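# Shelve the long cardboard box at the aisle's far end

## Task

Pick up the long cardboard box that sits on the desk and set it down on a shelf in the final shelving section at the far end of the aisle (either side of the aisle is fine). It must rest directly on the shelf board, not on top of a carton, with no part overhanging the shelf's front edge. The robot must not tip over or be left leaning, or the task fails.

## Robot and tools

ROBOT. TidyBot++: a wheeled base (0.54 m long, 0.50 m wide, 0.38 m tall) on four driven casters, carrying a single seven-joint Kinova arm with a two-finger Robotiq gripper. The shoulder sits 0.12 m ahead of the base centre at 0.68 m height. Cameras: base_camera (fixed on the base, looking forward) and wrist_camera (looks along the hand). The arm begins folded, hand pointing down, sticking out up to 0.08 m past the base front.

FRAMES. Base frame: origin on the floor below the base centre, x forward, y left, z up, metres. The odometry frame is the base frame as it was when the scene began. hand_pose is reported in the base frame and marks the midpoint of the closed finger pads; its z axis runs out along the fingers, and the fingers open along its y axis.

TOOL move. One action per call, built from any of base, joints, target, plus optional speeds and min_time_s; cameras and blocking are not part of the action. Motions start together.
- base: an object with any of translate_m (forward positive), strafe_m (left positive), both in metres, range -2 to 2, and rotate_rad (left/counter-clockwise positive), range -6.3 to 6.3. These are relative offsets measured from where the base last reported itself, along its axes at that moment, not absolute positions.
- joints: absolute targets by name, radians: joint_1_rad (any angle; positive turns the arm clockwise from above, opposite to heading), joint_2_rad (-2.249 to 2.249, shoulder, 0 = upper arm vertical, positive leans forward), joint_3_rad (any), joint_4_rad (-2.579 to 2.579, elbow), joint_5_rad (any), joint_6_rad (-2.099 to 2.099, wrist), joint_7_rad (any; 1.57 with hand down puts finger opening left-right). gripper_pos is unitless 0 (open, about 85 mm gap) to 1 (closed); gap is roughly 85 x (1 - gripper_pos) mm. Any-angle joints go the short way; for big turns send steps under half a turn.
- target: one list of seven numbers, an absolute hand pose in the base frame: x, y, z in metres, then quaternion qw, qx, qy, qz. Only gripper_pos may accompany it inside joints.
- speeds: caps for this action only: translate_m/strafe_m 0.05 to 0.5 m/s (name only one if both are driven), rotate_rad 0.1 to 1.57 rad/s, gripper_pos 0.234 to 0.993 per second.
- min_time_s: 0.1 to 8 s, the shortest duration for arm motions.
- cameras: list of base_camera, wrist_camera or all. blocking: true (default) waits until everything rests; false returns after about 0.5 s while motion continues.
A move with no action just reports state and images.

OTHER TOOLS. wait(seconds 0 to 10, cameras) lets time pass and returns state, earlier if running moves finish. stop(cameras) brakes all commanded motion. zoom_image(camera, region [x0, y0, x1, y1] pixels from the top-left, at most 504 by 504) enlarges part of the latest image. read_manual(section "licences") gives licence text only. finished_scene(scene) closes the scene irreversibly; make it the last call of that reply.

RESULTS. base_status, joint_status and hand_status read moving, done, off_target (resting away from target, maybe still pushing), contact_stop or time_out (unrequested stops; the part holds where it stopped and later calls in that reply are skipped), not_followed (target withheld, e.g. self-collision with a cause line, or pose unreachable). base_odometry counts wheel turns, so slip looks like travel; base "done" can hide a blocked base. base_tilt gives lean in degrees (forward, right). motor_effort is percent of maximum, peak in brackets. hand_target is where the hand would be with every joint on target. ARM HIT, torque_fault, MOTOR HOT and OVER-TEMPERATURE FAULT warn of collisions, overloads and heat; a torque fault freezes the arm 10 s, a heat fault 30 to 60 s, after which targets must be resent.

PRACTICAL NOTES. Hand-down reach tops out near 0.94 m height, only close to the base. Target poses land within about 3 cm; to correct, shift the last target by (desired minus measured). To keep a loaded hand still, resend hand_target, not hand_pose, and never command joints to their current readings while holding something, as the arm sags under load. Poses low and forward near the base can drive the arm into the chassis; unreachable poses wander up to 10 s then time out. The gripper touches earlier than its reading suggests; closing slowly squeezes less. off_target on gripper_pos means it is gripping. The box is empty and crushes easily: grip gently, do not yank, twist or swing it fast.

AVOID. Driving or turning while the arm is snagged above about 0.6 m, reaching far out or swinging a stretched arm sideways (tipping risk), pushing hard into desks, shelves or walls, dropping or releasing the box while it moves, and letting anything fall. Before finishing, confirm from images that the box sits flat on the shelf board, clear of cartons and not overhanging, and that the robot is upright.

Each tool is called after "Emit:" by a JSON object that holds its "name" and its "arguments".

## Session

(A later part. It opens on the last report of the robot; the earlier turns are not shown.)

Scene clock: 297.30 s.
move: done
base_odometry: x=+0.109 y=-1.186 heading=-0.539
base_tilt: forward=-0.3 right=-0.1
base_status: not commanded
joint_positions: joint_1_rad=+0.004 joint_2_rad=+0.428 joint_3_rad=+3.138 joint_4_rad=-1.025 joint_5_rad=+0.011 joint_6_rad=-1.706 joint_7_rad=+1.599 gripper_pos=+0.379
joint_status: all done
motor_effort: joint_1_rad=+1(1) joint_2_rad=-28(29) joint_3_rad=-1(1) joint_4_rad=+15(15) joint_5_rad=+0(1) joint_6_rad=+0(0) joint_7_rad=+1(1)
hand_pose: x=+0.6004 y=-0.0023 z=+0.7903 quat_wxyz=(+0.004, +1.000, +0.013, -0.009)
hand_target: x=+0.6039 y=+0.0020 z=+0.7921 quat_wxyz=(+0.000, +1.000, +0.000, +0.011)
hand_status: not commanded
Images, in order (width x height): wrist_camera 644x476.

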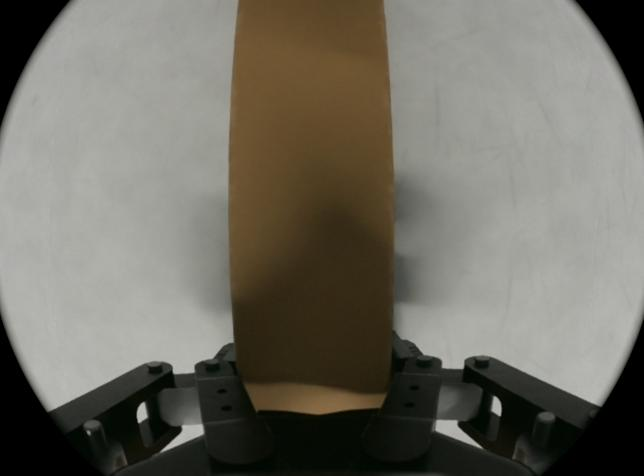

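Emit:
{"name": "move", "arguments": {"joints": {"gripper_pos": 0.4}, "speeds": {"gripper_pos": 0.234}, "cameras": ["wrist_camera"]}}

Emit:
{"name": "zoom_image", "arguments": {"camera": "wrist_camera", "region": [180, 280, 460, 440]}}

Scene clock: 300.27 s.
move: done
base_odometry: x=+0.109 y=-1.186 heading=-0.539
base_tilt: forward=-0.4 right=-0.1
base_status: not commanded
joint_positions: joint_1_rad=+0.004 joint_2_rad=+0.428 joint_3_rad=+3.138 joint_4_rad=-1.025 joint_5_rad=+0.011 joint_6_rad=-1.706 joint_7_rad=+1.599 gripper_pos=+0.399
joint_status: all done
motor_effort: joint_1_rad=+1(1) joint_2_rad=-29(29) joint_3_rad=-1(1) joint_4_rad=+14(15) joint_5_rad=+0(1) joint_6_rad=+0(1) joint_7_rad=+0(1)
hand_pose: x=+0.6004 y=-0.0023 z=+0.7903 quat_wxyz=(+0.004, +1.000, +0.013, -0.009)
hand_target: x=+0.6039 y=+0.0020 z=+0.7921 quat_wxyz=(+0.000, +1.000, +0.000, +0.011)
hand_status: not commanded
Images, in order (width x height): wrist_camera 644x476.

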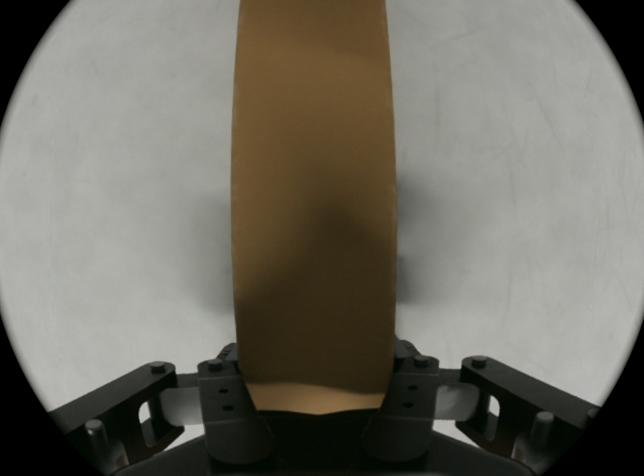

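Scaled by 1.800.

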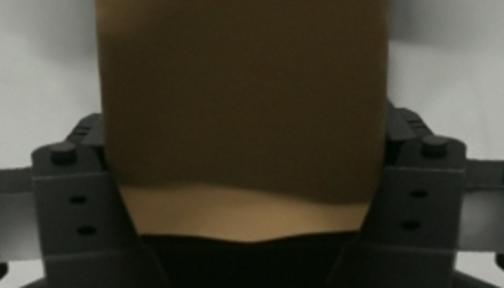

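Emit:
{"name": "move", "arguments": {"joints": {"joint_2_rad": 0.4327, "joint_4_rad": -0.889, "joint_6_rad": -1.82}, "min_time_s": 3, "cameras": ["wrist_camera"]}}

Emit:
{"name": "zoom_image", "arguments": {"camera": "wrist_camera", "region": [180, 280, 460, 440]}}

Scene clock: 311.23 s.
move: done
base_odometry: x=+0.109 y=-1.186 heading=-0.539
base_tilt: forward=-0.4 right=-0.1
base_status: not commanded
joint_positions: joint_1_rad=+0.004 joint_2_rad=+0.428 joint_3_rad=+3.138 joint_4_rad=-0.920 joint_5_rad=+0.011 joint_6_rad=-1.774 joint_7_rad=+1.599 gripper_pos=+0.399
joint_status: all done
motor_effort: joint_1_rad=+0(1) joint_2_rad=-28(30) joint_3_rad=-1(1) joint_4_rad=+14(15) joint_5_rad=+0(1) joint_6_rad=+1(2) joint_7_rad=+1(1)
hand_pose: x=+0.6063 y=-0.0023 z=+0.8230 quat_wxyz=(+0.005, +1.000, +0.013, +0.010)
hand_target: x=+0.6000 y=+0.0019 z=+0.8300 quat_wxyz=(+0.000, +1.000, +0.000, +0.000)
hand_status: not commanded
Images, in order (width x height): wrist_camera 644x476.

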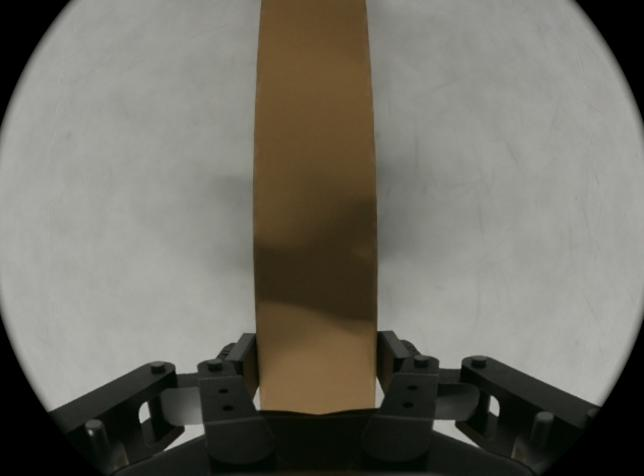

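Scaled by 1.800.

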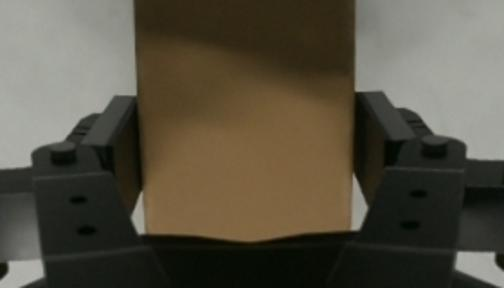

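Emit:
{"name": "move", "arguments": {"joints": {"joint_2_rad": 0.405, "joint_4_rad": -1.055, "joint_6_rad": -1.66, "gripper_pos": 0.25}, "min_time_s": 2}}

Emit:
{"name": "move", "arguments": {"joints": {"gripper_pos": 0.41}, "speeds": {"gripper_pos": 0.234}}}

Emit:
{"name": "move", "arguments": {"joints": {"gripper_pos": 0.42}, "speeds": {"gripper_pos": 0.234}, "cameras": ["wrist_camera"]}}

Emit:
{"name": "zoom_image", "arguments": {"camera": "wrist_camera", "region": [180, 280, 460, 440]}}

Scene clock: 317.77 s.
move: done
base_odometry: x=+0.109 y=-1.186 heading=-0.539
base_tilt: forward=-0.3 right=-0.1
base_status: not commanded
joint_positions: joint_1_rad=+0.004 joint_2_rad=+0.428 joint_3_rad=+3.138 joint_4_rad=-1.025 joint_5_rad=+0.011 joint_6_rad=-1.705 joint_7_rad=+1.599 gripper_pos=+0.253
joint_status: all done
motor_effort: joint_1_rad=+1(1) joint_2_rad=-29(30) joint_3_rad=-1(1) joint_4_rad=+14(15) joint_5_rad=+0(1) joint_6_rad=+0(2) joint_7_rad=+0(1)
hand_pose: x=+0.6005 y=-0.0023 z=+0.7904 quat_wxyz=(+0.004, +1.000, +0.013, -0.008)
hand_target: x=+0.6039 y=+0.0020 z=+0.7921 quat_wxyz=(+0.000, +1.000, +0.000, +0.011)
hand_status: not commanded
pictures: none

Scene clock: 319.03 s.
move: done
base_odometry: x=+0.109 y=-1.186 heading=-0.539
base_tilt: forward=-0.3 right=-0.1
base_status: not commanded
joint_positions: joint_1_rad=+0.004 joint_2_rad=+0.428 joint_3_rad=+3.138 joint_4_rad=-1.025 joint_5_rad=+0.011 joint_6_rad=-1.705 joint_7_rad=+1.599 gripper_pos=+0.411
joint_status: all done
motor_effort: joint_1_rad=+1(2) joint_2_rad=-28(29) joint_3_rad=-1(1) joint_4_rad=+14(15) joint_5_rad=+0(1) joint_6_rad=+0(1) joint_7_rad=+0(1)
hand_pose: x=+0.6006 y=-0.0023 z=+0.7904 quat_wxyz=(+0.004, +1.000, +0.013, -0.008)
hand_target: x=+0.6039 y=+0.0020 z=+0.7921 quat_wxyz=(+0.000, +1.000, +0.000, +0.011)
hand_status: not commanded
pictures: none

Scene clock: 319.67 s.
move: done
base_odometry: x=+0.109 y=-1.186 heading=-0.539
base_tilt: forward=-0.3 right=-0.1
base_status: not commanded
joint_positions: joint_1_rad=+0.004 joint_2_rad=+0.428 joint_3_rad=+3.138 joint_4_rad=-1.025 joint_5_rad=+0.011 joint_6_rad=-1.705 joint_7_rad=+1.599 gripper_pos=+0.419
joint_status: all done
motor_effort: joint_1_rad=+0(1) joint_2_rad=-27(28) joint_3_rad=-1(1) joint_4_rad=+13(14) joint_5_rad=+0(0) joint_6_rad=+0(1) joint_7_rad=+0(1)
hand_pose: x=+0.6006 y=-0.0023 z=+0.7904 quat_wxyz=(+0.004, +1.000, +0.013, -0.008)
hand_target: x=+0.6039 y=+0.0020 z=+0.7921 quat_wxyz=(+0.000, +1.000, +0.000, +0.011)
hand_status: not commanded
Images, in order (width x height): wrist_camera 644x476.

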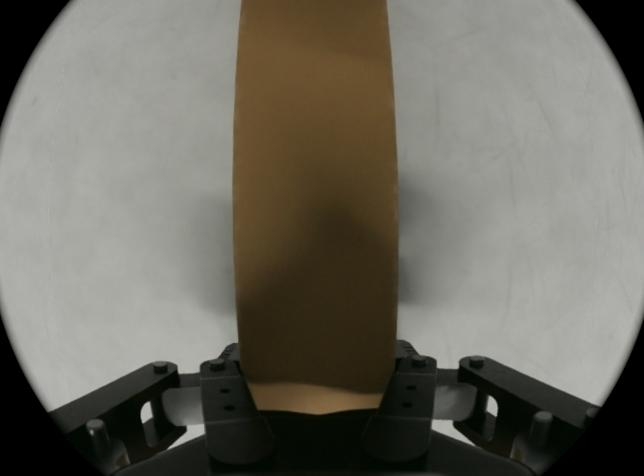

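Scaled by 1.800.

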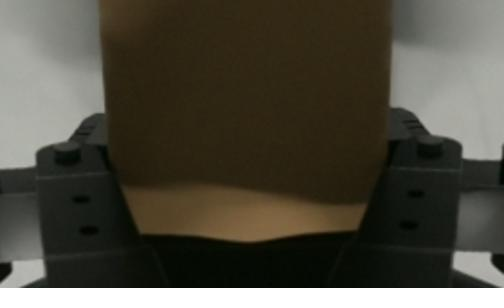

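Emit:
{"name": "move", "arguments": {"joints": {"gripper_pos": 0.44}, "speeds": {"gripper_pos": 0.234}}}

Emit:
{"name": "move", "arguments": {"joints": {"joint_2_rad": 0.4327, "joint_4_rad": -0.889, "joint_6_rad": -1.82}, "min_time_s": 3, "cameras": ["wrist_camera"]}}

Emit:
{"name": "zoom_image", "arguments": {"camera": "wrist_camera", "region": [180, 280, 460, 440]}}

Scene clock: 324.27 s.
move: done
base_odometry: x=+0.109 y=-1.186 heading=-0.539
base_tilt: forward=-0.4 right=-0.1
base_status: not commanded
joint_positions: joint_1_rad=+0.004 joint_2_rad=+0.428 joint_3_rad=+3.138 joint_4_rad=-1.025 joint_5_rad=+0.011 joint_6_rad=-1.705 joint_7_rad=+1.599 gripper_pos=+0.439
joint_status: all done
motor_effort: joint_1_rad=+1(1) joint_2_rad=-27(28) joint_3_rad=-1(1) joint_4_rad=+13(14) joint_5_rad=+0(0) joint_6_rad=+0(1) joint_7_rad=+0(1)
hand_pose: x=+0.6006 y=-0.0023 z=+0.7904 quat_wxyz=(+0.004, +1.000, +0.013, -0.008)
hand_target: x=+0.6039 y=+0.0020 z=+0.7921 quat_wxyz=(+0.000, +1.000, +0.000, +0.011)
hand_status: not commanded
pictures: none

Scene clock: 327.57 s.
move: done
base_odometry: x=+0.109 y=-1.186 heading=-0.539
base_tilt: forward=-0.4 right=-0.1
base_status: not commanded
joint_positions: joint_1_rad=+0.004 joint_2_rad=+0.428 joint_3_rad=+3.138 joint_4_rad=-0.922 joint_5_rad=+0.011 joint_6_rad=-1.775 joint_7_rad=+1.599 gripper_pos=+0.439
joint_status: all done
motor_effort: joint_1_rad=+0(1) joint_2_rad=-29(30) joint_3_rad=-1(1) joint_4_rad=+15(15) joint_5_rad=+0(0) joint_6_rad=+1(2) joint_7_rad=+0(1)
hand_pose: x=+0.6056 y=-0.0023 z=+0.8223 quat_wxyz=(+0.005, +1.000, +0.013, +0.009)
hand_target: x=+0.6000 y=+0.0019 z=+0.8300 quat_wxyz=(+0.000, +1.000, +0.000, +0.000)
hand_status: not commanded
Images, in order (width x height): wrist_camera 644x476.

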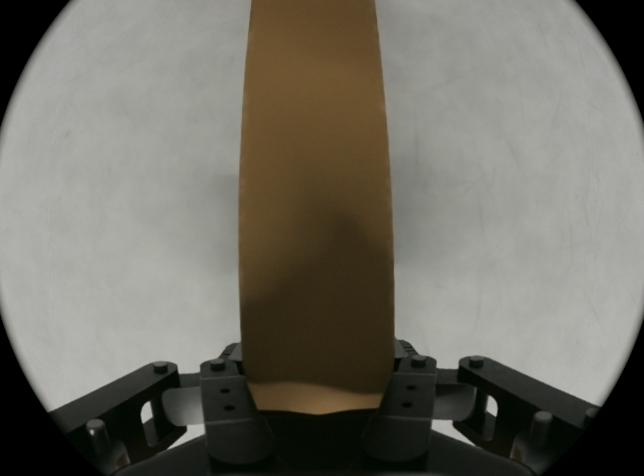

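Scaled by 1.800.

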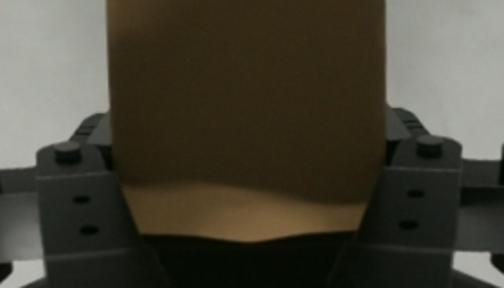

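Emit:
{"name": "move", "arguments": {"joints": {"joint_2_rad": 0.405, "joint_4_rad": -1.05, "joint_6_rad": -1.66}, "min_time_s": 3}}

Emit:
{"name": "move", "arguments": {"joints": {"gripper_pos": 0.2}, "speeds": {"gripper_pos": 0.234}}}

Emit:
{"name": "move", "arguments": {"joints": {"joint_2_rad": 0.2, "joint_4_rad": -1.0, "joint_6_rad": -1.2, "gripper_pos": 0.0}, "min_time_s": 3, "cameras": ["wrist_camera"]}}

Scene clock: 337.20 s.
move: done
base_odometry: x=+0.109 y=-1.186 heading=-0.539
base_tilt: forward=-0.4 right=-0.1
base_status: not commanded
joint_positions: joint_1_rad=+0.004 joint_2_rad=+0.428 joint_3_rad=+3.138 joint_4_rad=-1.020 joint_5_rad=+0.011 joint_6_rad=-1.706 joint_7_rad=+1.599 gripper_pos=+0.439
joint_status: all done
motor_effort: joint_1_rad=+1(1) joint_2_rad=-29(30) joint_3_rad=-1(1) joint_4_rad=+14(15) joint_5_rad=+0(0) joint_6_rad=+0(2) joint_7_rad=+1(1)
hand_pose: x=+0.6017 y=-0.0023 z=+0.7918 quat_wxyz=(+0.004, +1.000, +0.013, -0.006)
hand_target: x=+0.6053 y=+0.0020 z=+0.7937 quat_wxyz=(+0.000, +1.000, +0.000, +0.013)
hand_status: not commanded
pictures: none

Scene clock: 338.80 s.
move: done
base_odometry: x=+0.109 y=-1.186 heading=-0.539
base_tilt: forward=-0.3 right=-0.1
base_status: not commanded
joint_positions: joint_1_rad=+0.004 joint_2_rad=+0.428 joint_3_rad=+3.138 joint_4_rad=-1.020 joint_5_rad=+0.011 joint_6_rad=-1.706 joint_7_rad=+1.599 gripper_pos=+0.202
joint_status: all done
motor_effort: joint_1_rad=+0(1) joint_2_rad=-29(29) joint_3_rad=-1(1) joint_4_rad=+14(15) joint_5_rad=+0(1) joint_6_rad=-1(1) joint_7_rad=+1(1)
hand_pose: x=+0.6017 y=-0.0023 z=+0.7918 quat_wxyz=(+0.004, +1.000, +0.013, -0.006)
hand_target: x=+0.6053 y=+0.0020 z=+0.7937 quat_wxyz=(+0.000, +1.000, +0.000, +0.013)
hand_status: not commanded
pictures: none

Scene clock: 342.13 s.
move: done
base_odometry: x=+0.109 y=-1.186 heading=-0.539
base_tilt: forward=-0.3 right=-0.1
base_status: not commanded
joint_positions: joint_1_rad=+0.004 joint_2_rad=+0.253 joint_3_rad=+3.138 joint_4_rad=-1.020 joint_5_rad=+0.011 joint_6_rad=-1.248 joint_7_rad=+1.599 gripper_pos=+0.002
joint_status: all done
motor_effort: joint_1_rad=+0(1) joint_2_rad=-25(31) joint_3_rad=-1(1) joint_4_rad=+17(17) joint_5_rad=+0(0) joint_6_rad=+5(7) joint_7_rad=+1(1)
hand_pose: x=+0.7058 y=-0.0022 z=+0.9280 quat_wxyz=(+0.009, +0.952, +0.013, +0.305)
hand_target: x=+0.7058 y=+0.0022 z=+0.9785 quat_wxyz=(-0.001, +0.932, +0.000, +0.362)
hand_status: not commanded
Images, in order (width x height): wrist_camera 644x476.

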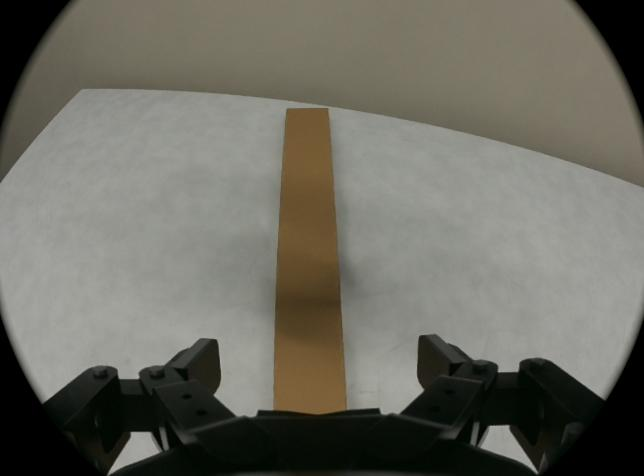

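Emit:
{"name": "move", "arguments": {"base": {"translate_m": 0.03, "strafe_m": 0.003}}}

Emit:
{"name": "move", "arguments": {"joints": {"joint_2_rad": 0.655, "joint_4_rad": -0.47, "joint_6_rad": -1.99}, "min_time_s": 3, "cameras": ["wrist_camera"]}}

Scene clock: 353.70 s.
move: done
base_odometry: x=+0.136 y=-1.198 heading=-0.539
base_tilt: forward=-0.3 right=-0.1
base_status: done
joint_positions: joint_1_rad=+0.004 joint_2_rad=+0.240 joint_3_rad=+3.138 joint_4_rad=-1.020 joint_5_rad=+0.011 joint_6_rad=-1.241 joint_7_rad=+1.599 gripper_pos=+0.002
joint_status: not commanded
motor_effort: joint_1_rad=+0(1) joint_2_rad=-25(30) joint_3_rad=-1(1) joint_4_rad=+16(17) joint_5_rad=+0(0) joint_6_rad=+6(7) joint_7_rad=+1(1)
hand_pose: x=+0.7043 y=-0.0022 z=+0.9371 quat_wxyz=(+0.009, +0.949, +0.013, +0.315)
hand_target: x=+0.7058 y=+0.0022 z=+0.9785 quat_wxyz=(-0.001, +0.932, +0.000, +0.362)
hand_status: not commanded
pictures: none

Scene clock: 357.33 s.
move: done
base_odometry: x=+0.136 y=-1.198 heading=-0.539
base_tilt: forward=-0.3 right=-0.1
base_status: not commanded
joint_positions: joint_1_rad=+0.004 joint_2_rad=+0.629 joint_3_rad=+3.138 joint_4_rad=-0.499 joint_5_rad=+0.011 joint_6_rad=-1.943 joint_7_rad=+1.599 gripper_pos=+0.002
joint_status: all done
motor_effort: joint_1_rad=+1(1) joint_2_rad=-34(35) joint_3_rad=-1(1) joint_4_rad=+13(17) joint_5_rad=+0(0) joint_6_rad=+0(7) joint_7_rad=+0(1)
hand_pose: x=+0.6725 y=-0.0025 z=+0.8462 quat_wxyz=(+0.004, +0.999, +0.011, +0.035)
hand_target: x=+0.6672 y=+0.0019 z=+0.8399 quat_wxyz=(-0.001, +1.000, +0.000, +0.013)
hand_status: not commanded
Images, in order (width x height): wrist_camera 644x476.

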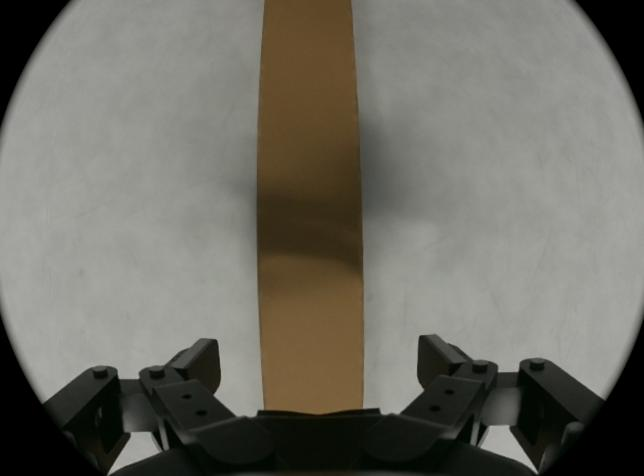

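Emit:
{"name": "move", "arguments": {"joints": {"joint_2_rad": 0.565, "joint_4_rad": -0.766, "joint_6_rad": -1.77}, "min_time_s": 2.5, "cameras": ["wrist_camera"]}}

Scene clock: 362.87 s.
move: done
base_odometry: x=+0.136 y=-1.198 heading=-0.539
base_tilt: forward=-0.3 right=-0.1
base_status: not commanded
joint_positions: joint_1_rad=+0.004 joint_2_rad=+0.624 joint_3_rad=+3.138 joint_4_rad=-0.735 joint_5_rad=+0.011 joint_6_rad=-1.816 joint_7_rad=+1.599 gripper_pos=+0.002
joint_status: all done
motor_effort: joint_1_rad=+0(1) joint_2_rad=-34(35) joint_3_rad=-1(1) joint_4_rad=+14(15) joint_5_rad=+0(0) joint_6_rad=+0(2) joint_7_rad=+1(1)
hand_pose: x=+0.6617 y=-0.0025 z=+0.7784 quat_wxyz=(+0.004, +1.000, +0.012, -0.017)
hand_target: x=+0.6623 y=+0.0020 z=+0.8008 quat_wxyz=(+0.000, +1.000, +0.000, +0.020)
hand_status: not commanded
Images, in order (width x height): wrist_camera 644x476.

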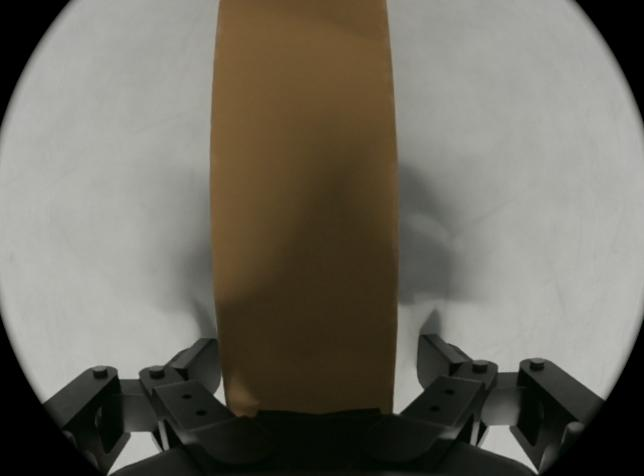

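Emit:
{"name": "move", "arguments": {"joints": {"joint_2_rad": 0.52, "joint_4_rad": -0.766, "joint_6_rad": -1.77}, "min_time_s": 1.5, "cameras": ["wrist_camera"]}}

Scene clock: 370.37 s.
move: done
base_odometry: x=+0.136 y=-1.198 heading=-0.539
base_tilt: forward=-0.3 right=-0.1
base_status: not commanded
joint_positions: joint_1_rad=+0.004 joint_2_rad=+0.585 joint_3_rad=+3.138 joint_4_rad=-0.735 joint_5_rad=+0.011 joint_6_rad=-1.816 joint_7_rad=+1.599 gripper_pos=+0.002
joint_status: all done
motor_effort: joint_1_rad=+0(1) joint_2_rad=-33(35) joint_3_rad=-1(1) joint_4_rad=+14(15) joint_5_rad=+0(1) joint_6_rad=+0(1) joint_7_rad=+1(1)
hand_pose: x=+0.6577 y=-0.0025 z=+0.7993 quat_wxyz=(+0.004, +1.000, +0.012, +0.003)
hand_target: x=+0.6564 y=+0.0020 z=+0.8251 quat_wxyz=(+0.000, +0.999, +0.000, +0.043)
hand_status: not commanded
Images, in order (width x height): wrist_camera 644x476.

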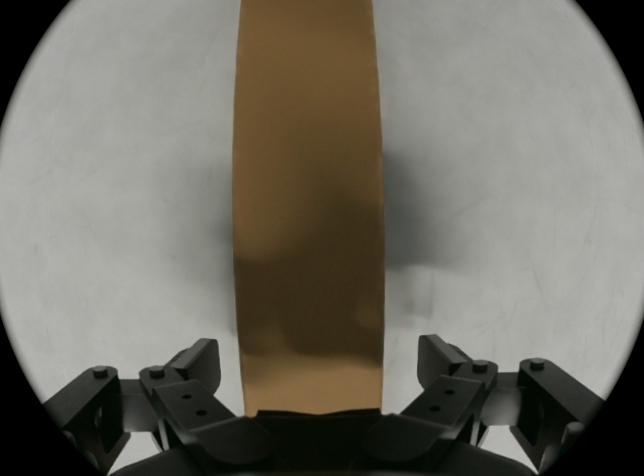

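Emit:
{"name": "move", "arguments": {"joints": {"gripper_pos": 0.43}, "speeds": {"gripper_pos": 0.234}}}

Emit:
{"name": "move", "arguments": {"joints": {"gripper_pos": 0.445}, "speeds": {"gripper_pos": 0.234}, "cameras": ["wrist_camera"]}}

Emit:
{"name": "zoom_image", "arguments": {"camera": "wrist_camera", "region": [180, 280, 460, 440]}}

Scene clock: 375.47 s.
move: done
base_odometry: x=+0.136 y=-1.198 heading=-0.539
base_tilt: forward=-0.4 right=-0.1
base_status: not commanded
joint_positions: joint_1_rad=+0.004 joint_2_rad=+0.585 joint_3_rad=+3.138 joint_4_rad=-0.735 joint_5_rad=+0.011 joint_6_rad=-1.815 joint_7_rad=+1.599 gripper_pos=+0.431
joint_status: all done
motor_effort: joint_1_rad=+1(1) joint_2_rad=-33(34) joint_3_rad=-1(1) joint_4_rad=+14(15) joint_5_rad=+1(1) joint_6_rad=+0(1) joint_7_rad=+1(1)
hand_pose: x=+0.6577 y=-0.0025 z=+0.7994 quat_wxyz=(+0.004, +1.000, +0.012, +0.003)
hand_target: x=+0.6564 y=+0.0020 z=+0.8251 quat_wxyz=(+0.000, +0.999, +0.000, +0.043)
hand_status: not commanded
pictures: none

Scene clock: 376.10 s.
move: done
base_odometry: x=+0.136 y=-1.198 heading=-0.539
base_tilt: forward=-0.4 right=-0.1
base_status: not commanded
joint_positions: joint_1_rad=+0.004 joint_2_rad=+0.585 joint_3_rad=+3.138 joint_4_rad=-0.735 joint_5_rad=+0.011 joint_6_rad=-1.815 joint_7_rad=+1.599 gripper_pos=+0.447
joint_status: all done
motor_effort: joint_1_rad=+1(1) joint_2_rad=-32(34) joint_3_rad=-1(1) joint_4_rad=+13(14) joint_5_rad=+0(0) joint_6_rad=+0(0) joint_7_rad=+0(1)
hand_pose: x=+0.6577 y=-0.0025 z=+0.7994 quat_wxyz=(+0.004, +1.000, +0.012, +0.003)
hand_target: x=+0.6564 y=+0.0020 z=+0.8251 quat_wxyz=(+0.000, +0.999, +0.000, +0.043)
hand_status: not commanded
Images, in order (width x height): wrist_camera 644x476.

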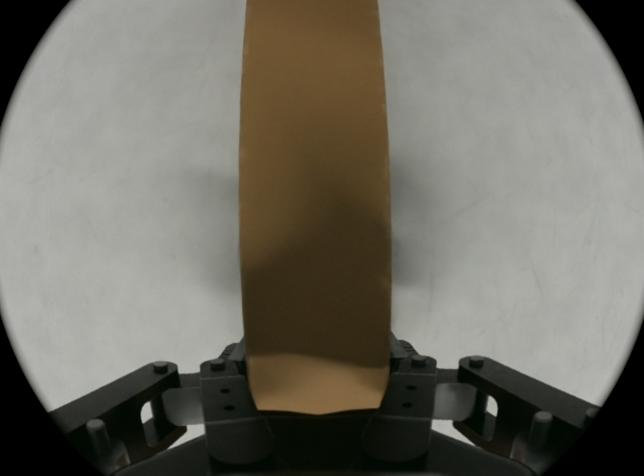

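Scaled by 1.800.

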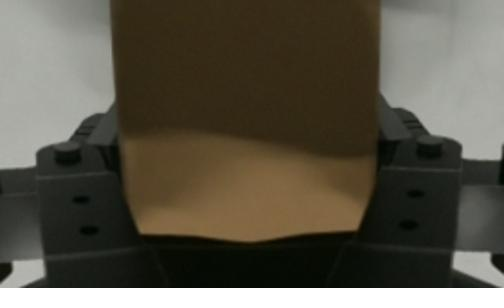

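Emit:
{"name": "move", "arguments": {"joints": {"joint_2_rad": 0.51, "joint_4_rad": -0.54, "joint_6_rad": -2.03}, "min_time_s": 3, "cameras": ["wrist_camera"]}}

Scene clock: 383.80 s.
move: done
base_odometry: x=+0.136 y=-1.198 heading=-0.539
base_tilt: forward=-0.4 right=-0.1
base_status: not commanded
joint_positions: joint_1_rad=+0.004 joint_2_rad=+0.578 joint_3_rad=+3.138 joint_4_rad=-0.572 joint_5_rad=+0.011 joint_6_rad=-1.984 joint_7_rad=+1.599 gripper_pos=+0.447
joint_status: all done
motor_effort: joint_1_rad=+1(1) joint_2_rad=-33(34) joint_3_rad=-1(1) joint_4_rad=+13(15) joint_5_rad=+0(0) joint_6_rad=+0(2) joint_7_rad=+1(1)
hand_pose: x=+0.6381 y=-0.0024 z=+0.8511 quat_wxyz=(+0.004, +1.000, +0.011, +0.003)
hand_target: x=+0.6162 y=+0.0019 z=+0.8947 quat_wxyz=(+0.000, +1.000, +0.000, +0.031)
hand_status: not commanded
Images, in order (width x height): wrist_camera 644x476.

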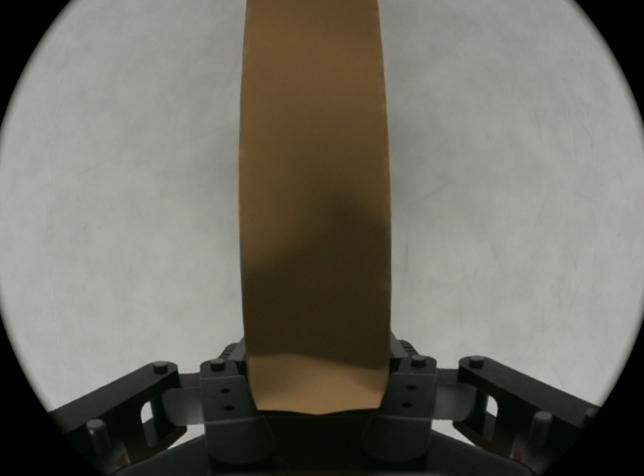

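Emit:
{"name": "move", "arguments": {"base": {"translate_m": -0.8}, "speeds": {"translate_m": 0.3}, "cameras": ["all"]}}

Scene clock: 392.77 s.
move: done
base_odometry: x=-0.551 y=-0.788 heading=-0.539
base_tilt: forward=-0.4 right=-0.1
base_status: done
joint_positions: joint_1_rad=+0.003 joint_2_rad=+0.561 joint_3_rad=+3.138 joint_4_rad=-0.570 joint_5_rad=+0.011 joint_6_rad=-1.993 joint_7_rad=+1.599 gripper_pos=+0.447
joint_status: not commanded
motor_effort: joint_1_rad=+1(3) joint_2_rad=-32(36) joint_3_rad=-1(2) joint_4_rad=+13(14) joint_5_rad=+0(1) joint_6_rad=+1(2) joint_7_rad=+0(1)
hand_pose: x=+0.6329 y=-0.0020 z=+0.8607 quat_wxyz=(+0.004, +1.000, +0.012, +0.009)
hand_target: x=+0.6162 y=+0.0019 z=+0.8947 quat_wxyz=(+0.000, +1.000, +0.000, +0.031)
hand_status: not commanded
pictures: base_camera, wrist_camera
Images, in order (width x height): base_camera 644x364, wrist_camera 644x476.

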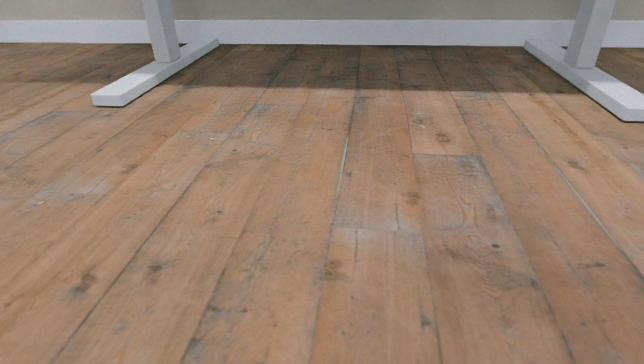

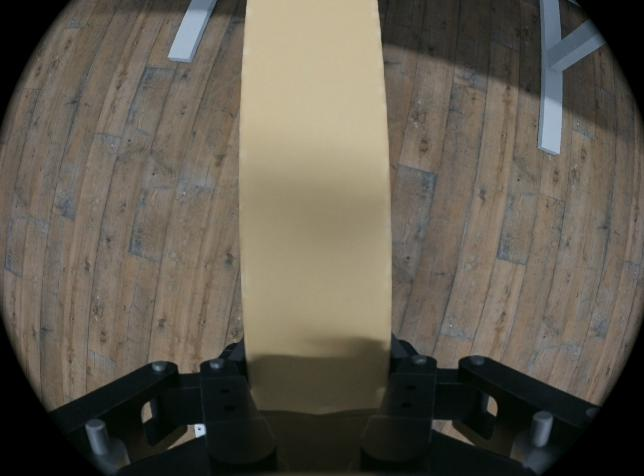

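Emit:
{"name": "move", "arguments": {"joints": {"joint_1_rad": 1.57, "joint_7_rad": 3.14}, "min_time_s": 4, "cameras": ["wrist_camera"]}}

Emit:
{"name": "move", "arguments": {"joints": {"joint_2_rad": -0.272, "joint_4_rad": -2.361, "joint_6_rad": -1.053}, "min_time_s": 4, "cameras": ["wrist_camera"]}}

Scene clock: 409.10 s.
move: done
base_odometry: x=-0.551 y=-0.788 heading=-0.539
base_tilt: forward=-0.4 right=-0.1
base_status: not commanded
joint_positions: joint_1_rad=+1.562 joint_2_rad=+0.561 joint_3_rad=+3.138 joint_4_rad=-0.570 joint_5_rad=+0.010 joint_6_rad=-1.993 joint_7_rad=+3.095 gripper_pos=+0.447
joint_status: all done
motor_effort: joint_1_rad=+1(3) joint_2_rad=-32(33) joint_3_rad=-1(2) joint_4_rad=+13(14) joint_5_rad=+0(1) joint_6_rad=+0(1) joint_7_rad=+1(2)
hand_pose: x=+0.1231 y=-0.5139 z=+0.8607 quat_wxyz=(+0.009, +1.000, -0.020, -0.003)
hand_target: x=+0.1213 y=-0.4972 z=+0.8947 quat_wxyz=(+0.031, +1.000, +0.000, +0.000)
hand_status: not commanded
Images, in order (width x height): wrist_camera 644x476.

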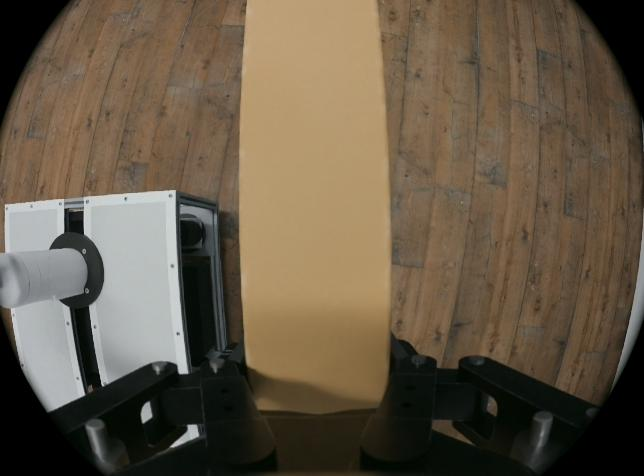

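Scene clock: 413.67 s.
move: done
base_odometry: x=-0.551 y=-0.788 heading=-0.539
base_tilt: forward=-0.4 right=-0.1
base_status: not commanded
joint_positions: joint_1_rad=+1.562 joint_2_rad=-0.242 joint_3_rad=+3.138 joint_4_rad=-2.335 joint_5_rad=+0.010 joint_6_rad=-1.099 joint_7_rad=+3.097 gripper_pos=+0.447
joint_status: all done
motor_effort: joint_1_rad=+0(1) joint_2_rad=-5(33) joint_3_rad=+0(1) joint_4_rad=+13(15) joint_5_rad=+0(0) joint_6_rad=-1(2) joint_7_rad=+0(2)
hand_pose: x=+0.1194 y=-0.1559 z=+0.6226 quat_wxyz=(-0.025, +1.000, -0.014, -0.006)
hand_target: x=+0.1207 y=-0.1599 z=+0.6201 quat_wxyz=(+0.000, +1.000, +0.000, +0.000)
hand_status: not commanded
Images, in order (width x height): wrist_camera 644x476.

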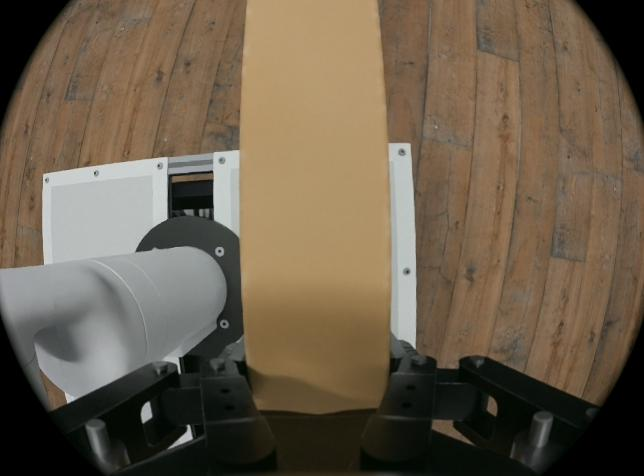

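Emit:
{"name": "move", "arguments": {"base": {"rotate_rad": 3.06}, "speeds": {"rotate_rad": 0.8}, "cameras": ["base_camera"]}}

Scene clock: 420.20 s.
move: done
base_odometry: x=-0.551 y=-0.788 heading=+2.520
base_tilt: forward=-0.4 right=-0.1
base_status: done
joint_positions: joint_1_rad=+1.562 joint_2_rad=-0.244 joint_3_rad=+3.138 joint_4_rad=-2.335 joint_5_rad=+0.010 joint_6_rad=-1.096 joint_7_rad=+3.097 gripper_pos=+0.447
joint_status: not commanded
motor_effort: joint_1_rad=+1(2) joint_2_rad=-4(6) joint_3_rad=+0(1) joint_4_rad=+12(13) joint_5_rad=+0(1) joint_6_rad=+0(1) joint_7_rad=+0(1)
hand_pose: x=+0.1194 y=-0.1567 z=+0.6228 quat_wxyz=(-0.023, +1.000, -0.014, -0.006)
hand_target: x=+0.1207 y=-0.1599 z=+0.6201 quat_wxyz=(+0.000, +1.000, +0.000, +0.000)
hand_status: not commanded
Images, in order (width x height): base_camera 644x364.

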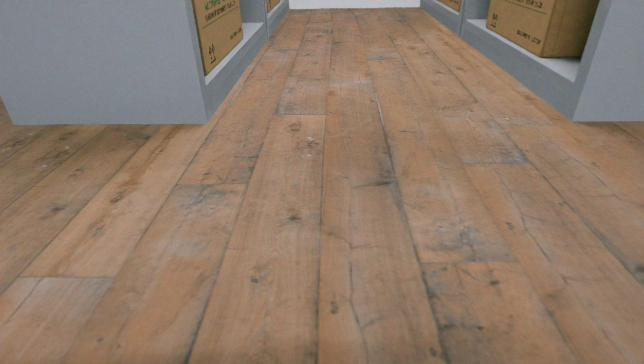

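Emit:
{"name": "move", "arguments": {"base": {"rotate_rad": -0.025, "strafe_m": -0.12}, "cameras": ["base_camera"]}}

Scene clock: 427.33 s.
move: done
base_odometry: x=-0.481 y=-0.690 heading=+2.496
base_tilt: forward=-0.3 right=-0.1
base_status: done
joint_positions: joint_1_rad=+1.562 joint_2_rad=-0.252 joint_3_rad=+3.138 joint_4_rad=-2.339 joint_5_rad=+0.010 joint_6_rad=-1.089 joint_7_rad=+3.097 gripper_pos=+0.447
joint_status: not commanded
motor_effort: joint_1_rad=+1(1) joint_2_rad=-5(8) joint_3_rad=+0(1) joint_4_rad=+12(14) joint_5_rad=+0(0) joint_6_rad=+0(2) joint_7_rad=+1(1)
hand_pose: x=+0.1194 y=-0.1578 z=+0.6230 quat_wxyz=(-0.017, +1.000, -0.014, -0.005)
hand_target: x=+0.1207 y=-0.1599 z=+0.6201 quat_wxyz=(+0.000, +1.000, +0.000, +0.000)
hand_status: not commanded
Images, in order (width x height): base_camera 644x364.

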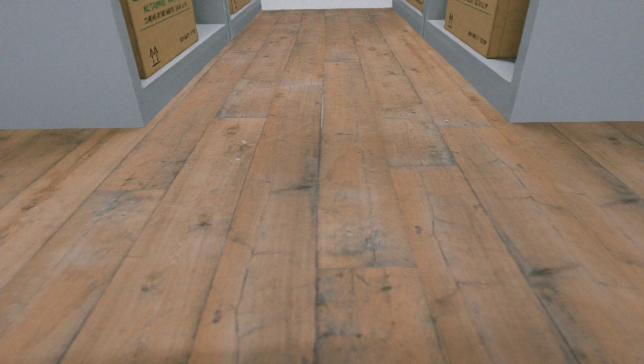

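Emit:
{"name": "move", "arguments": {"base": {"translate_m": 1.2, "rotate_rad": -0.008}, "speeds": {"translate_m": 0.35}, "cameras": ["all"]}}

Scene clock: 438.93 s.
move: done
base_odometry: x=-1.439 y=+0.032 heading=+2.488
base_tilt: forward=-0.4 right=-0.1
base_status: done
joint_positions: joint_1_rad=+1.562 joint_2_rad=-0.252 joint_3_rad=+3.138 joint_4_rad=-2.339 joint_5_rad=+0.010 joint_6_rad=-1.089 joint_7_rad=+3.097 gripper_pos=+0.447
joint_status: not commanded
motor_effort: joint_1_rad=+0(1) joint_2_rad=-4(6) joint_3_rad=+0(1) joint_4_rad=+13(13) joint_5_rad=+0(1) joint_6_rad=+0(1) joint_7_rad=+1(1)
hand_pose: x=+0.1194 y=-0.1578 z=+0.6230 quat_wxyz=(-0.017, +1.000, -0.014, -0.005)
hand_target: x=+0.1207 y=-0.1599 z=+0.6201 quat_wxyz=(+0.000, +1.000, +0.000, +0.000)
hand_status: not commanded
pictures: base_camera, wrist_camera
Images, in order (width x height): base_camera 644x364, wrist_camera 644x476.

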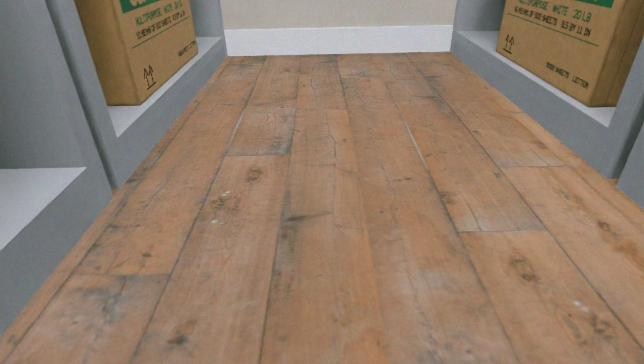

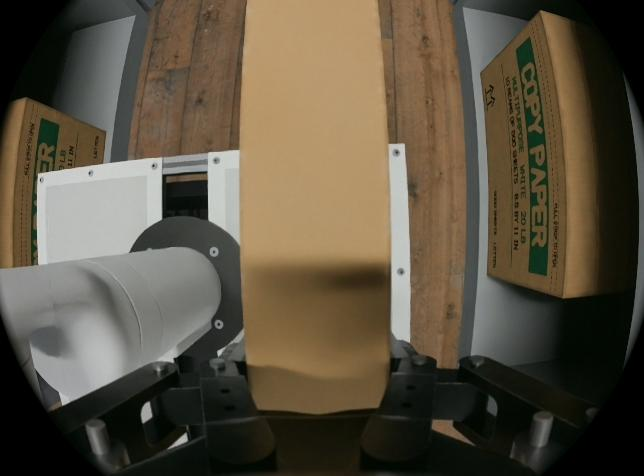

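Emit:
{"name": "move", "arguments": {"base": {"translate_m": 0.9, "strafe_m": 0.03}, "speeds": {"translate_m": 0.35}, "cameras": ["all"]}}

Scene clock: 460.90 s.
move: done
base_odometry: x=-2.172 y=+0.556 heading=+2.488
base_tilt: forward=-0.4 right=-0.1
base_status: done
joint_positions: joint_1_rad=+1.562 joint_2_rad=-0.252 joint_3_rad=+3.138 joint_4_rad=-2.339 joint_5_rad=+0.010 joint_6_rad=-1.089 joint_7_rad=+3.097 gripper_pos=+0.447
joint_status: not commanded
motor_effort: joint_1_rad=+0(1) joint_2_rad=-6(6) joint_3_rad=+0(2) joint_4_rad=+12(13) joint_5_rad=+0(1) joint_6_rad=+0(1) joint_7_rad=+1(1)
hand_pose: x=+0.1194 y=-0.1578 z=+0.6230 quat_wxyz=(-0.017, +1.000, -0.014, -0.005)
hand_target: x=+0.1207 y=-0.1599 z=+0.6201 quat_wxyz=(+0.000, +1.000, +0.000, +0.000)
hand_status: not commanded
pictures: base_camera, wrist_camera
Images, in order (width x height): base_camera 644x364, wrist_camera 644x476.

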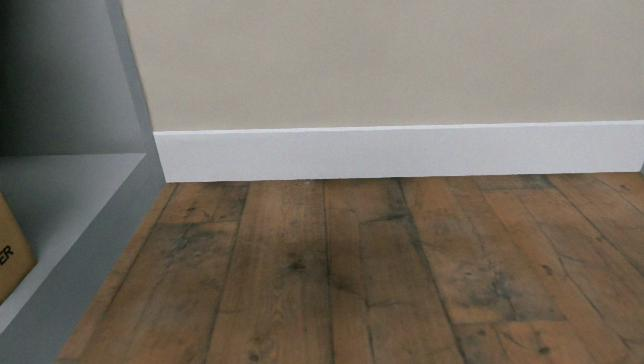

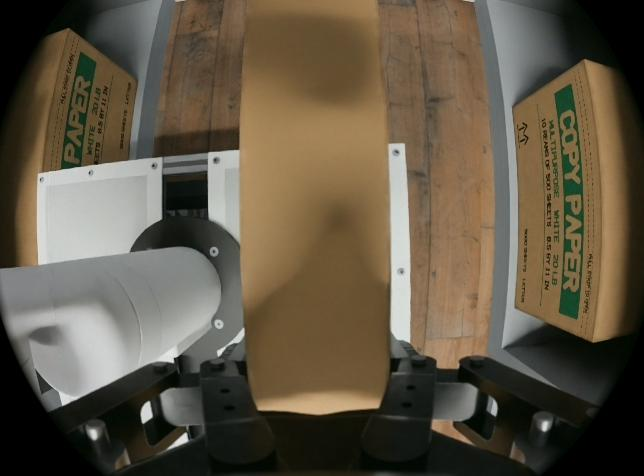

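Emit:
{"name": "move", "arguments": {"base": {"strafe_m": -0.045, "rotate_rad": 0.02}}}

Emit:
{"name": "move", "arguments": {"base": {"translate_m": 0.24}, "speeds": {"translate_m": 0.3}, "cameras": ["all"]}}

Scene clock: 468.77 s.
move: done
base_odometry: x=-2.145 y=+0.592 heading=+2.508
base_tilt: forward=-0.4 right=+0.0
base_status: done
joint_positions: joint_1_rad=+1.562 joint_2_rad=-0.256 joint_3_rad=+3.138 joint_4_rad=-2.341 joint_5_rad=+0.010 joint_6_rad=-1.084 joint_7_rad=+3.097 gripper_pos=+0.447
joint_status: not commanded
motor_effort: joint_1_rad=+0(1) joint_2_rad=-5(8) joint_3_rad=+0(1) joint_4_rad=+13(14) joint_5_rad=+0(1) joint_6_rad=-1(2) joint_7_rad=+0(1)
hand_pose: x=+0.1194 y=-0.1584 z=+0.6230 quat_wxyz=(-0.014, +1.000, -0.014, -0.005)
hand_target: x=+0.1207 y=-0.1599 z=+0.6201 quat_wxyz=(+0.000, +1.000, +0.000, +0.000)
hand_status: not commanded
pictures: none

Scene clock: 470.43 s.
move: done
base_odometry: x=-2.338 y=+0.734 heading=+2.508
base_tilt: forward=-0.4 right=-0.1
base_status: done
joint_positions: joint_1_rad=+1.562 joint_2_rad=-0.256 joint_3_rad=+3.138 joint_4_rad=-2.341 joint_5_rad=+0.010 joint_6_rad=-1.084 joint_7_rad=+3.097 gripper_pos=+0.447
joint_status: not commanded
motor_effort: joint_1_rad=+1(1) joint_2_rad=-5(6) joint_3_rad=+0(1) joint_4_rad=+13(13) joint_5_rad=+0(1) joint_6_rad=+0(1) joint_7_rad=+1(1)
hand_pose: x=+0.1194 y=-0.1584 z=+0.6230 quat_wxyz=(-0.014, +1.000, -0.014, -0.005)
hand_target: x=+0.1207 y=-0.1599 z=+0.6201 quat_wxyz=(+0.000, +1.000, +0.000, +0.000)
hand_status: not commanded
pictures: base_camera, wrist_camera
Images, in order (width x height): base_camera 644x364, wrist_camera 644x476.

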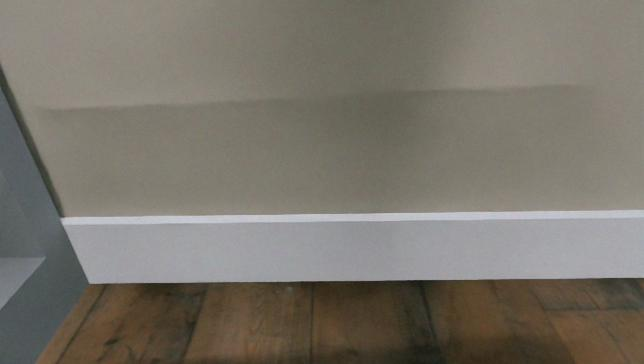

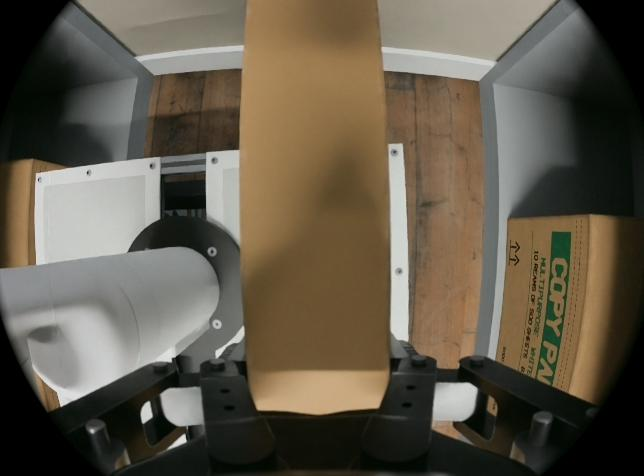

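Emit:
{"name": "zoom_image", "arguments": {"camera": "wrist_camera", "region": [0, 40, 260, 300]}}

Emit:
{"name": "zoom_image", "arguments": {"camera": "wrist_camera", "region": [380, 40, 640, 420]}}

Scaled by 1.938.

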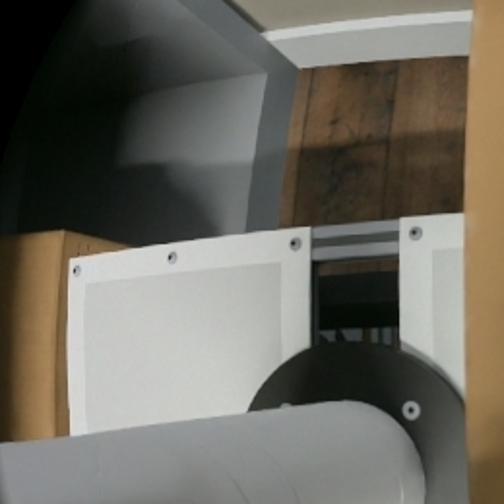

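Scaled by 1.326.

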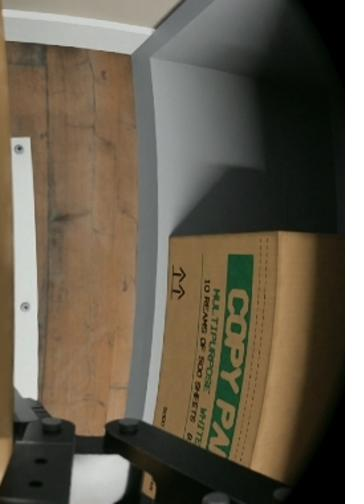

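Emit:
{"name": "move", "arguments": {"joints": {"joint_2_rad": -0.45, "joint_4_rad": -2.341, "joint_6_rad": 0.05}, "min_time_s": 4, "cameras": ["wrist_camera"]}}

Scene clock: 489.47 s.
move: done
base_odometry: x=-2.338 y=+0.734 heading=+2.508
base_tilt: forward=-0.4 right=-0.1
base_status: not commanded
joint_positions: joint_1_rad=+1.562 joint_2_rad=-0.417 joint_3_rad=+3.138 joint_4_rad=-2.342 joint_5_rad=+0.010 joint_6_rad=-0.003 joint_7_rad=+3.097 gripper_pos=+0.447
joint_status: all done
motor_effort: joint_1_rad=+0(1) joint_2_rad=-6(7) joint_3_rad=+0(0) joint_4_rad=+18(19) joint_5_rad=+0(1) joint_6_rad=+9(10) joint_7_rad=+0(1)
hand_pose: x=+0.1255 y=-0.4160 z=+0.8491 quat_wxyz=(+0.570, +0.821, -0.009, +0.013)
hand_target: x=+0.1214 y=-0.4153 z=+0.8786 quat_wxyz=(+0.605, +0.796, +0.000, +0.001)
hand_status: not commanded
Images, in order (width x height): wrist_camera 644x476.

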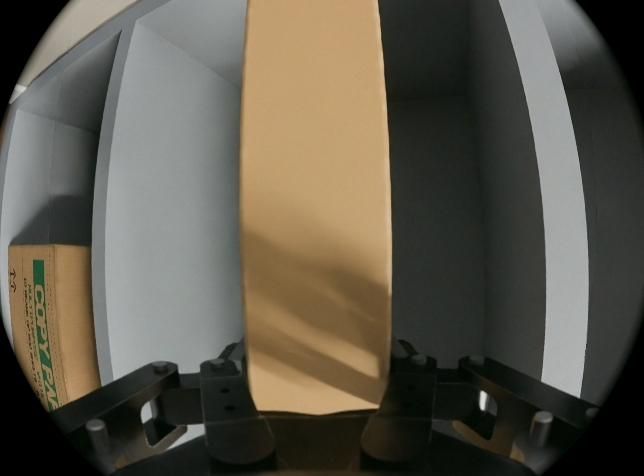

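Emit:
{"name": "move", "arguments": {"joints": {"joint_2_rad": 0.248, "joint_4_rad": -1.673, "joint_6_rad": -0.785}, "min_time_s": 5, "cameras": ["wrist_camera"]}}

Scene clock: 521.53 s.
move: done
base_odometry: x=-2.338 y=+0.734 heading=+2.508
base_tilt: forward=-0.4 right=-0.1
base_status: not commanded
joint_positions: joint_1_rad=+1.562 joint_2_rad=+0.228 joint_3_rad=+3.138 joint_4_rad=-1.707 joint_5_rad=+0.010 joint_6_rad=-0.734 joint_7_rad=+3.097 gripper_pos=+0.447
joint_status: all done
motor_effort: joint_1_rad=+0(1) joint_2_rad=-24(26) joint_3_rad=-1(1) joint_4_rad=+15(20) joint_5_rad=+0(1) joint_6_rad=+5(10) joint_7_rad=+0(1)
hand_pose: x=+0.1246 y=-0.5307 z=+0.7027 quat_wxyz=(+0.234, +0.972, -0.013, +0.003)
hand_target: x=+0.1216 y=-0.5299 z=+0.6996 quat_wxyz=(+0.216, +0.976, +0.000, +0.001)
hand_status: not commanded
Images, in order (width x height): wrist_camera 644x476.

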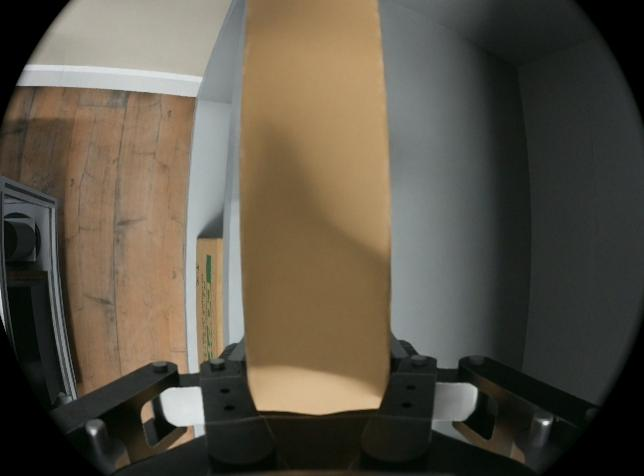

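Emit:
{"name": "zoom_image", "arguments": {"camera": "wrist_camera", "region": [160, 60, 280, 260]}}

Scaled by 2.520.

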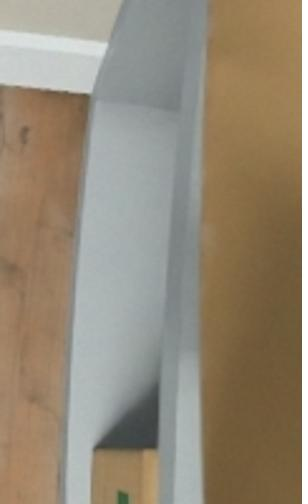

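Emit:
{"name": "move", "arguments": {"joints": {"joint_2_rad": 0.315, "joint_4_rad": -1.62, "joint_6_rad": -0.63}, "min_time_s": 2, "cameras": ["wrist_camera"]}}

Scene clock: 539.50 s.
move: done
base_odometry: x=-2.338 y=+0.734 heading=+2.508
base_tilt: forward=-0.4 right=-0.1
base_status: not commanded
joint_positions: joint_1_rad=+1.562 joint_2_rad=+0.290 joint_3_rad=+3.138 joint_4_rad=-1.655 joint_5_rad=+0.010 joint_6_rad=-0.679 joint_7_rad=+3.097 gripper_pos=+0.447
joint_status: all done
motor_effort: joint_1_rad=+1(2) joint_2_rad=-26(27) joint_3_rad=-1(1) joint_4_rad=+16(17) joint_5_rad=+0(0) joint_6_rad=+5(7) joint_7_rad=+0(1)
hand_pose: x=+0.1252 y=-0.5669 z=+0.6993 quat_wxyz=(+0.256, +0.967, -0.013, +0.004)
hand_target: x=+0.1217 y=-0.5938 z=+0.7089 quat_wxyz=(+0.284, +0.959, +0.000, +0.001)
hand_status: not commanded
Images, in order (width x height): wrist_camera 644x476.

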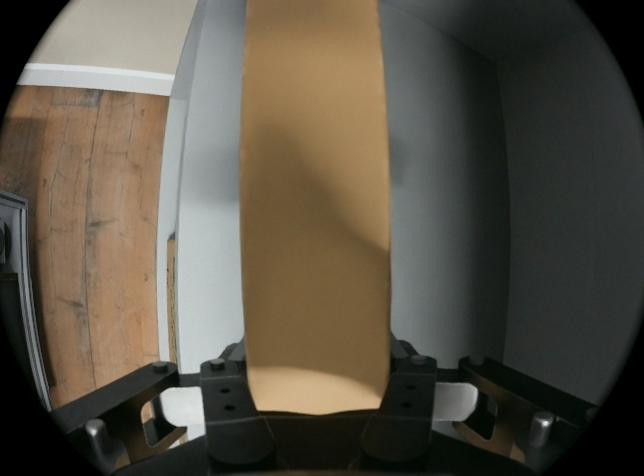

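Emit:
{"name": "move", "arguments": {"joints": {"joint_2_rad": 0.357, "joint_4_rad": -1.68, "joint_6_rad": -0.58}, "min_time_s": 2, "cameras": ["wrist_camera"]}}

Scene clock: 550.07 s.
move: done
base_odometry: x=-2.338 y=+0.734 heading=+2.508
base_tilt: forward=-0.4 right=-0.1
base_status: not commanded
joint_positions: joint_1_rad=+1.562 joint_2_rad=+0.332 joint_3_rad=+3.138 joint_4_rad=-1.655 joint_5_rad=+0.010 joint_6_rad=-0.629 joint_7_rad=+3.097 gripper_pos=+0.447
joint_status: all done
motor_effort: joint_1_rad=+0(1) joint_2_rad=-27(28) joint_3_rad=-1(1) joint_4_rad=+16(17) joint_5_rad=+0(0) joint_6_rad=+5(7) joint_7_rad=+0(1)
hand_pose: x=+0.1255 y=-0.5806 z=+0.6832 quat_wxyz=(+0.260, +0.966, -0.013, +0.004)
hand_target: x=+0.1217 y=-0.5838 z=+0.6653 quat_wxyz=(+0.259, +0.966, +0.000, +0.001)
hand_status: not commanded
Images, in order (width x height): wrist_camera 644x476.

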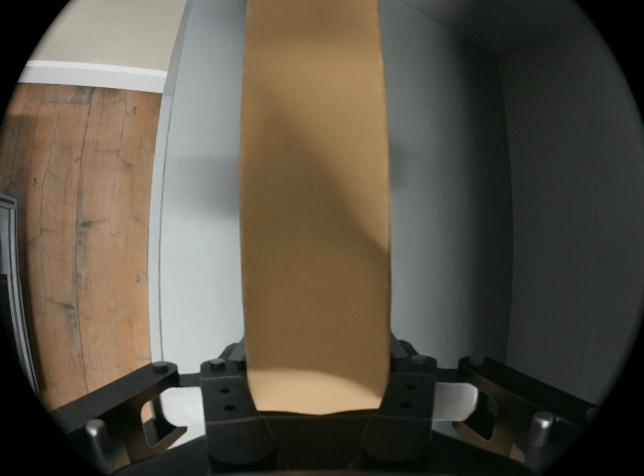

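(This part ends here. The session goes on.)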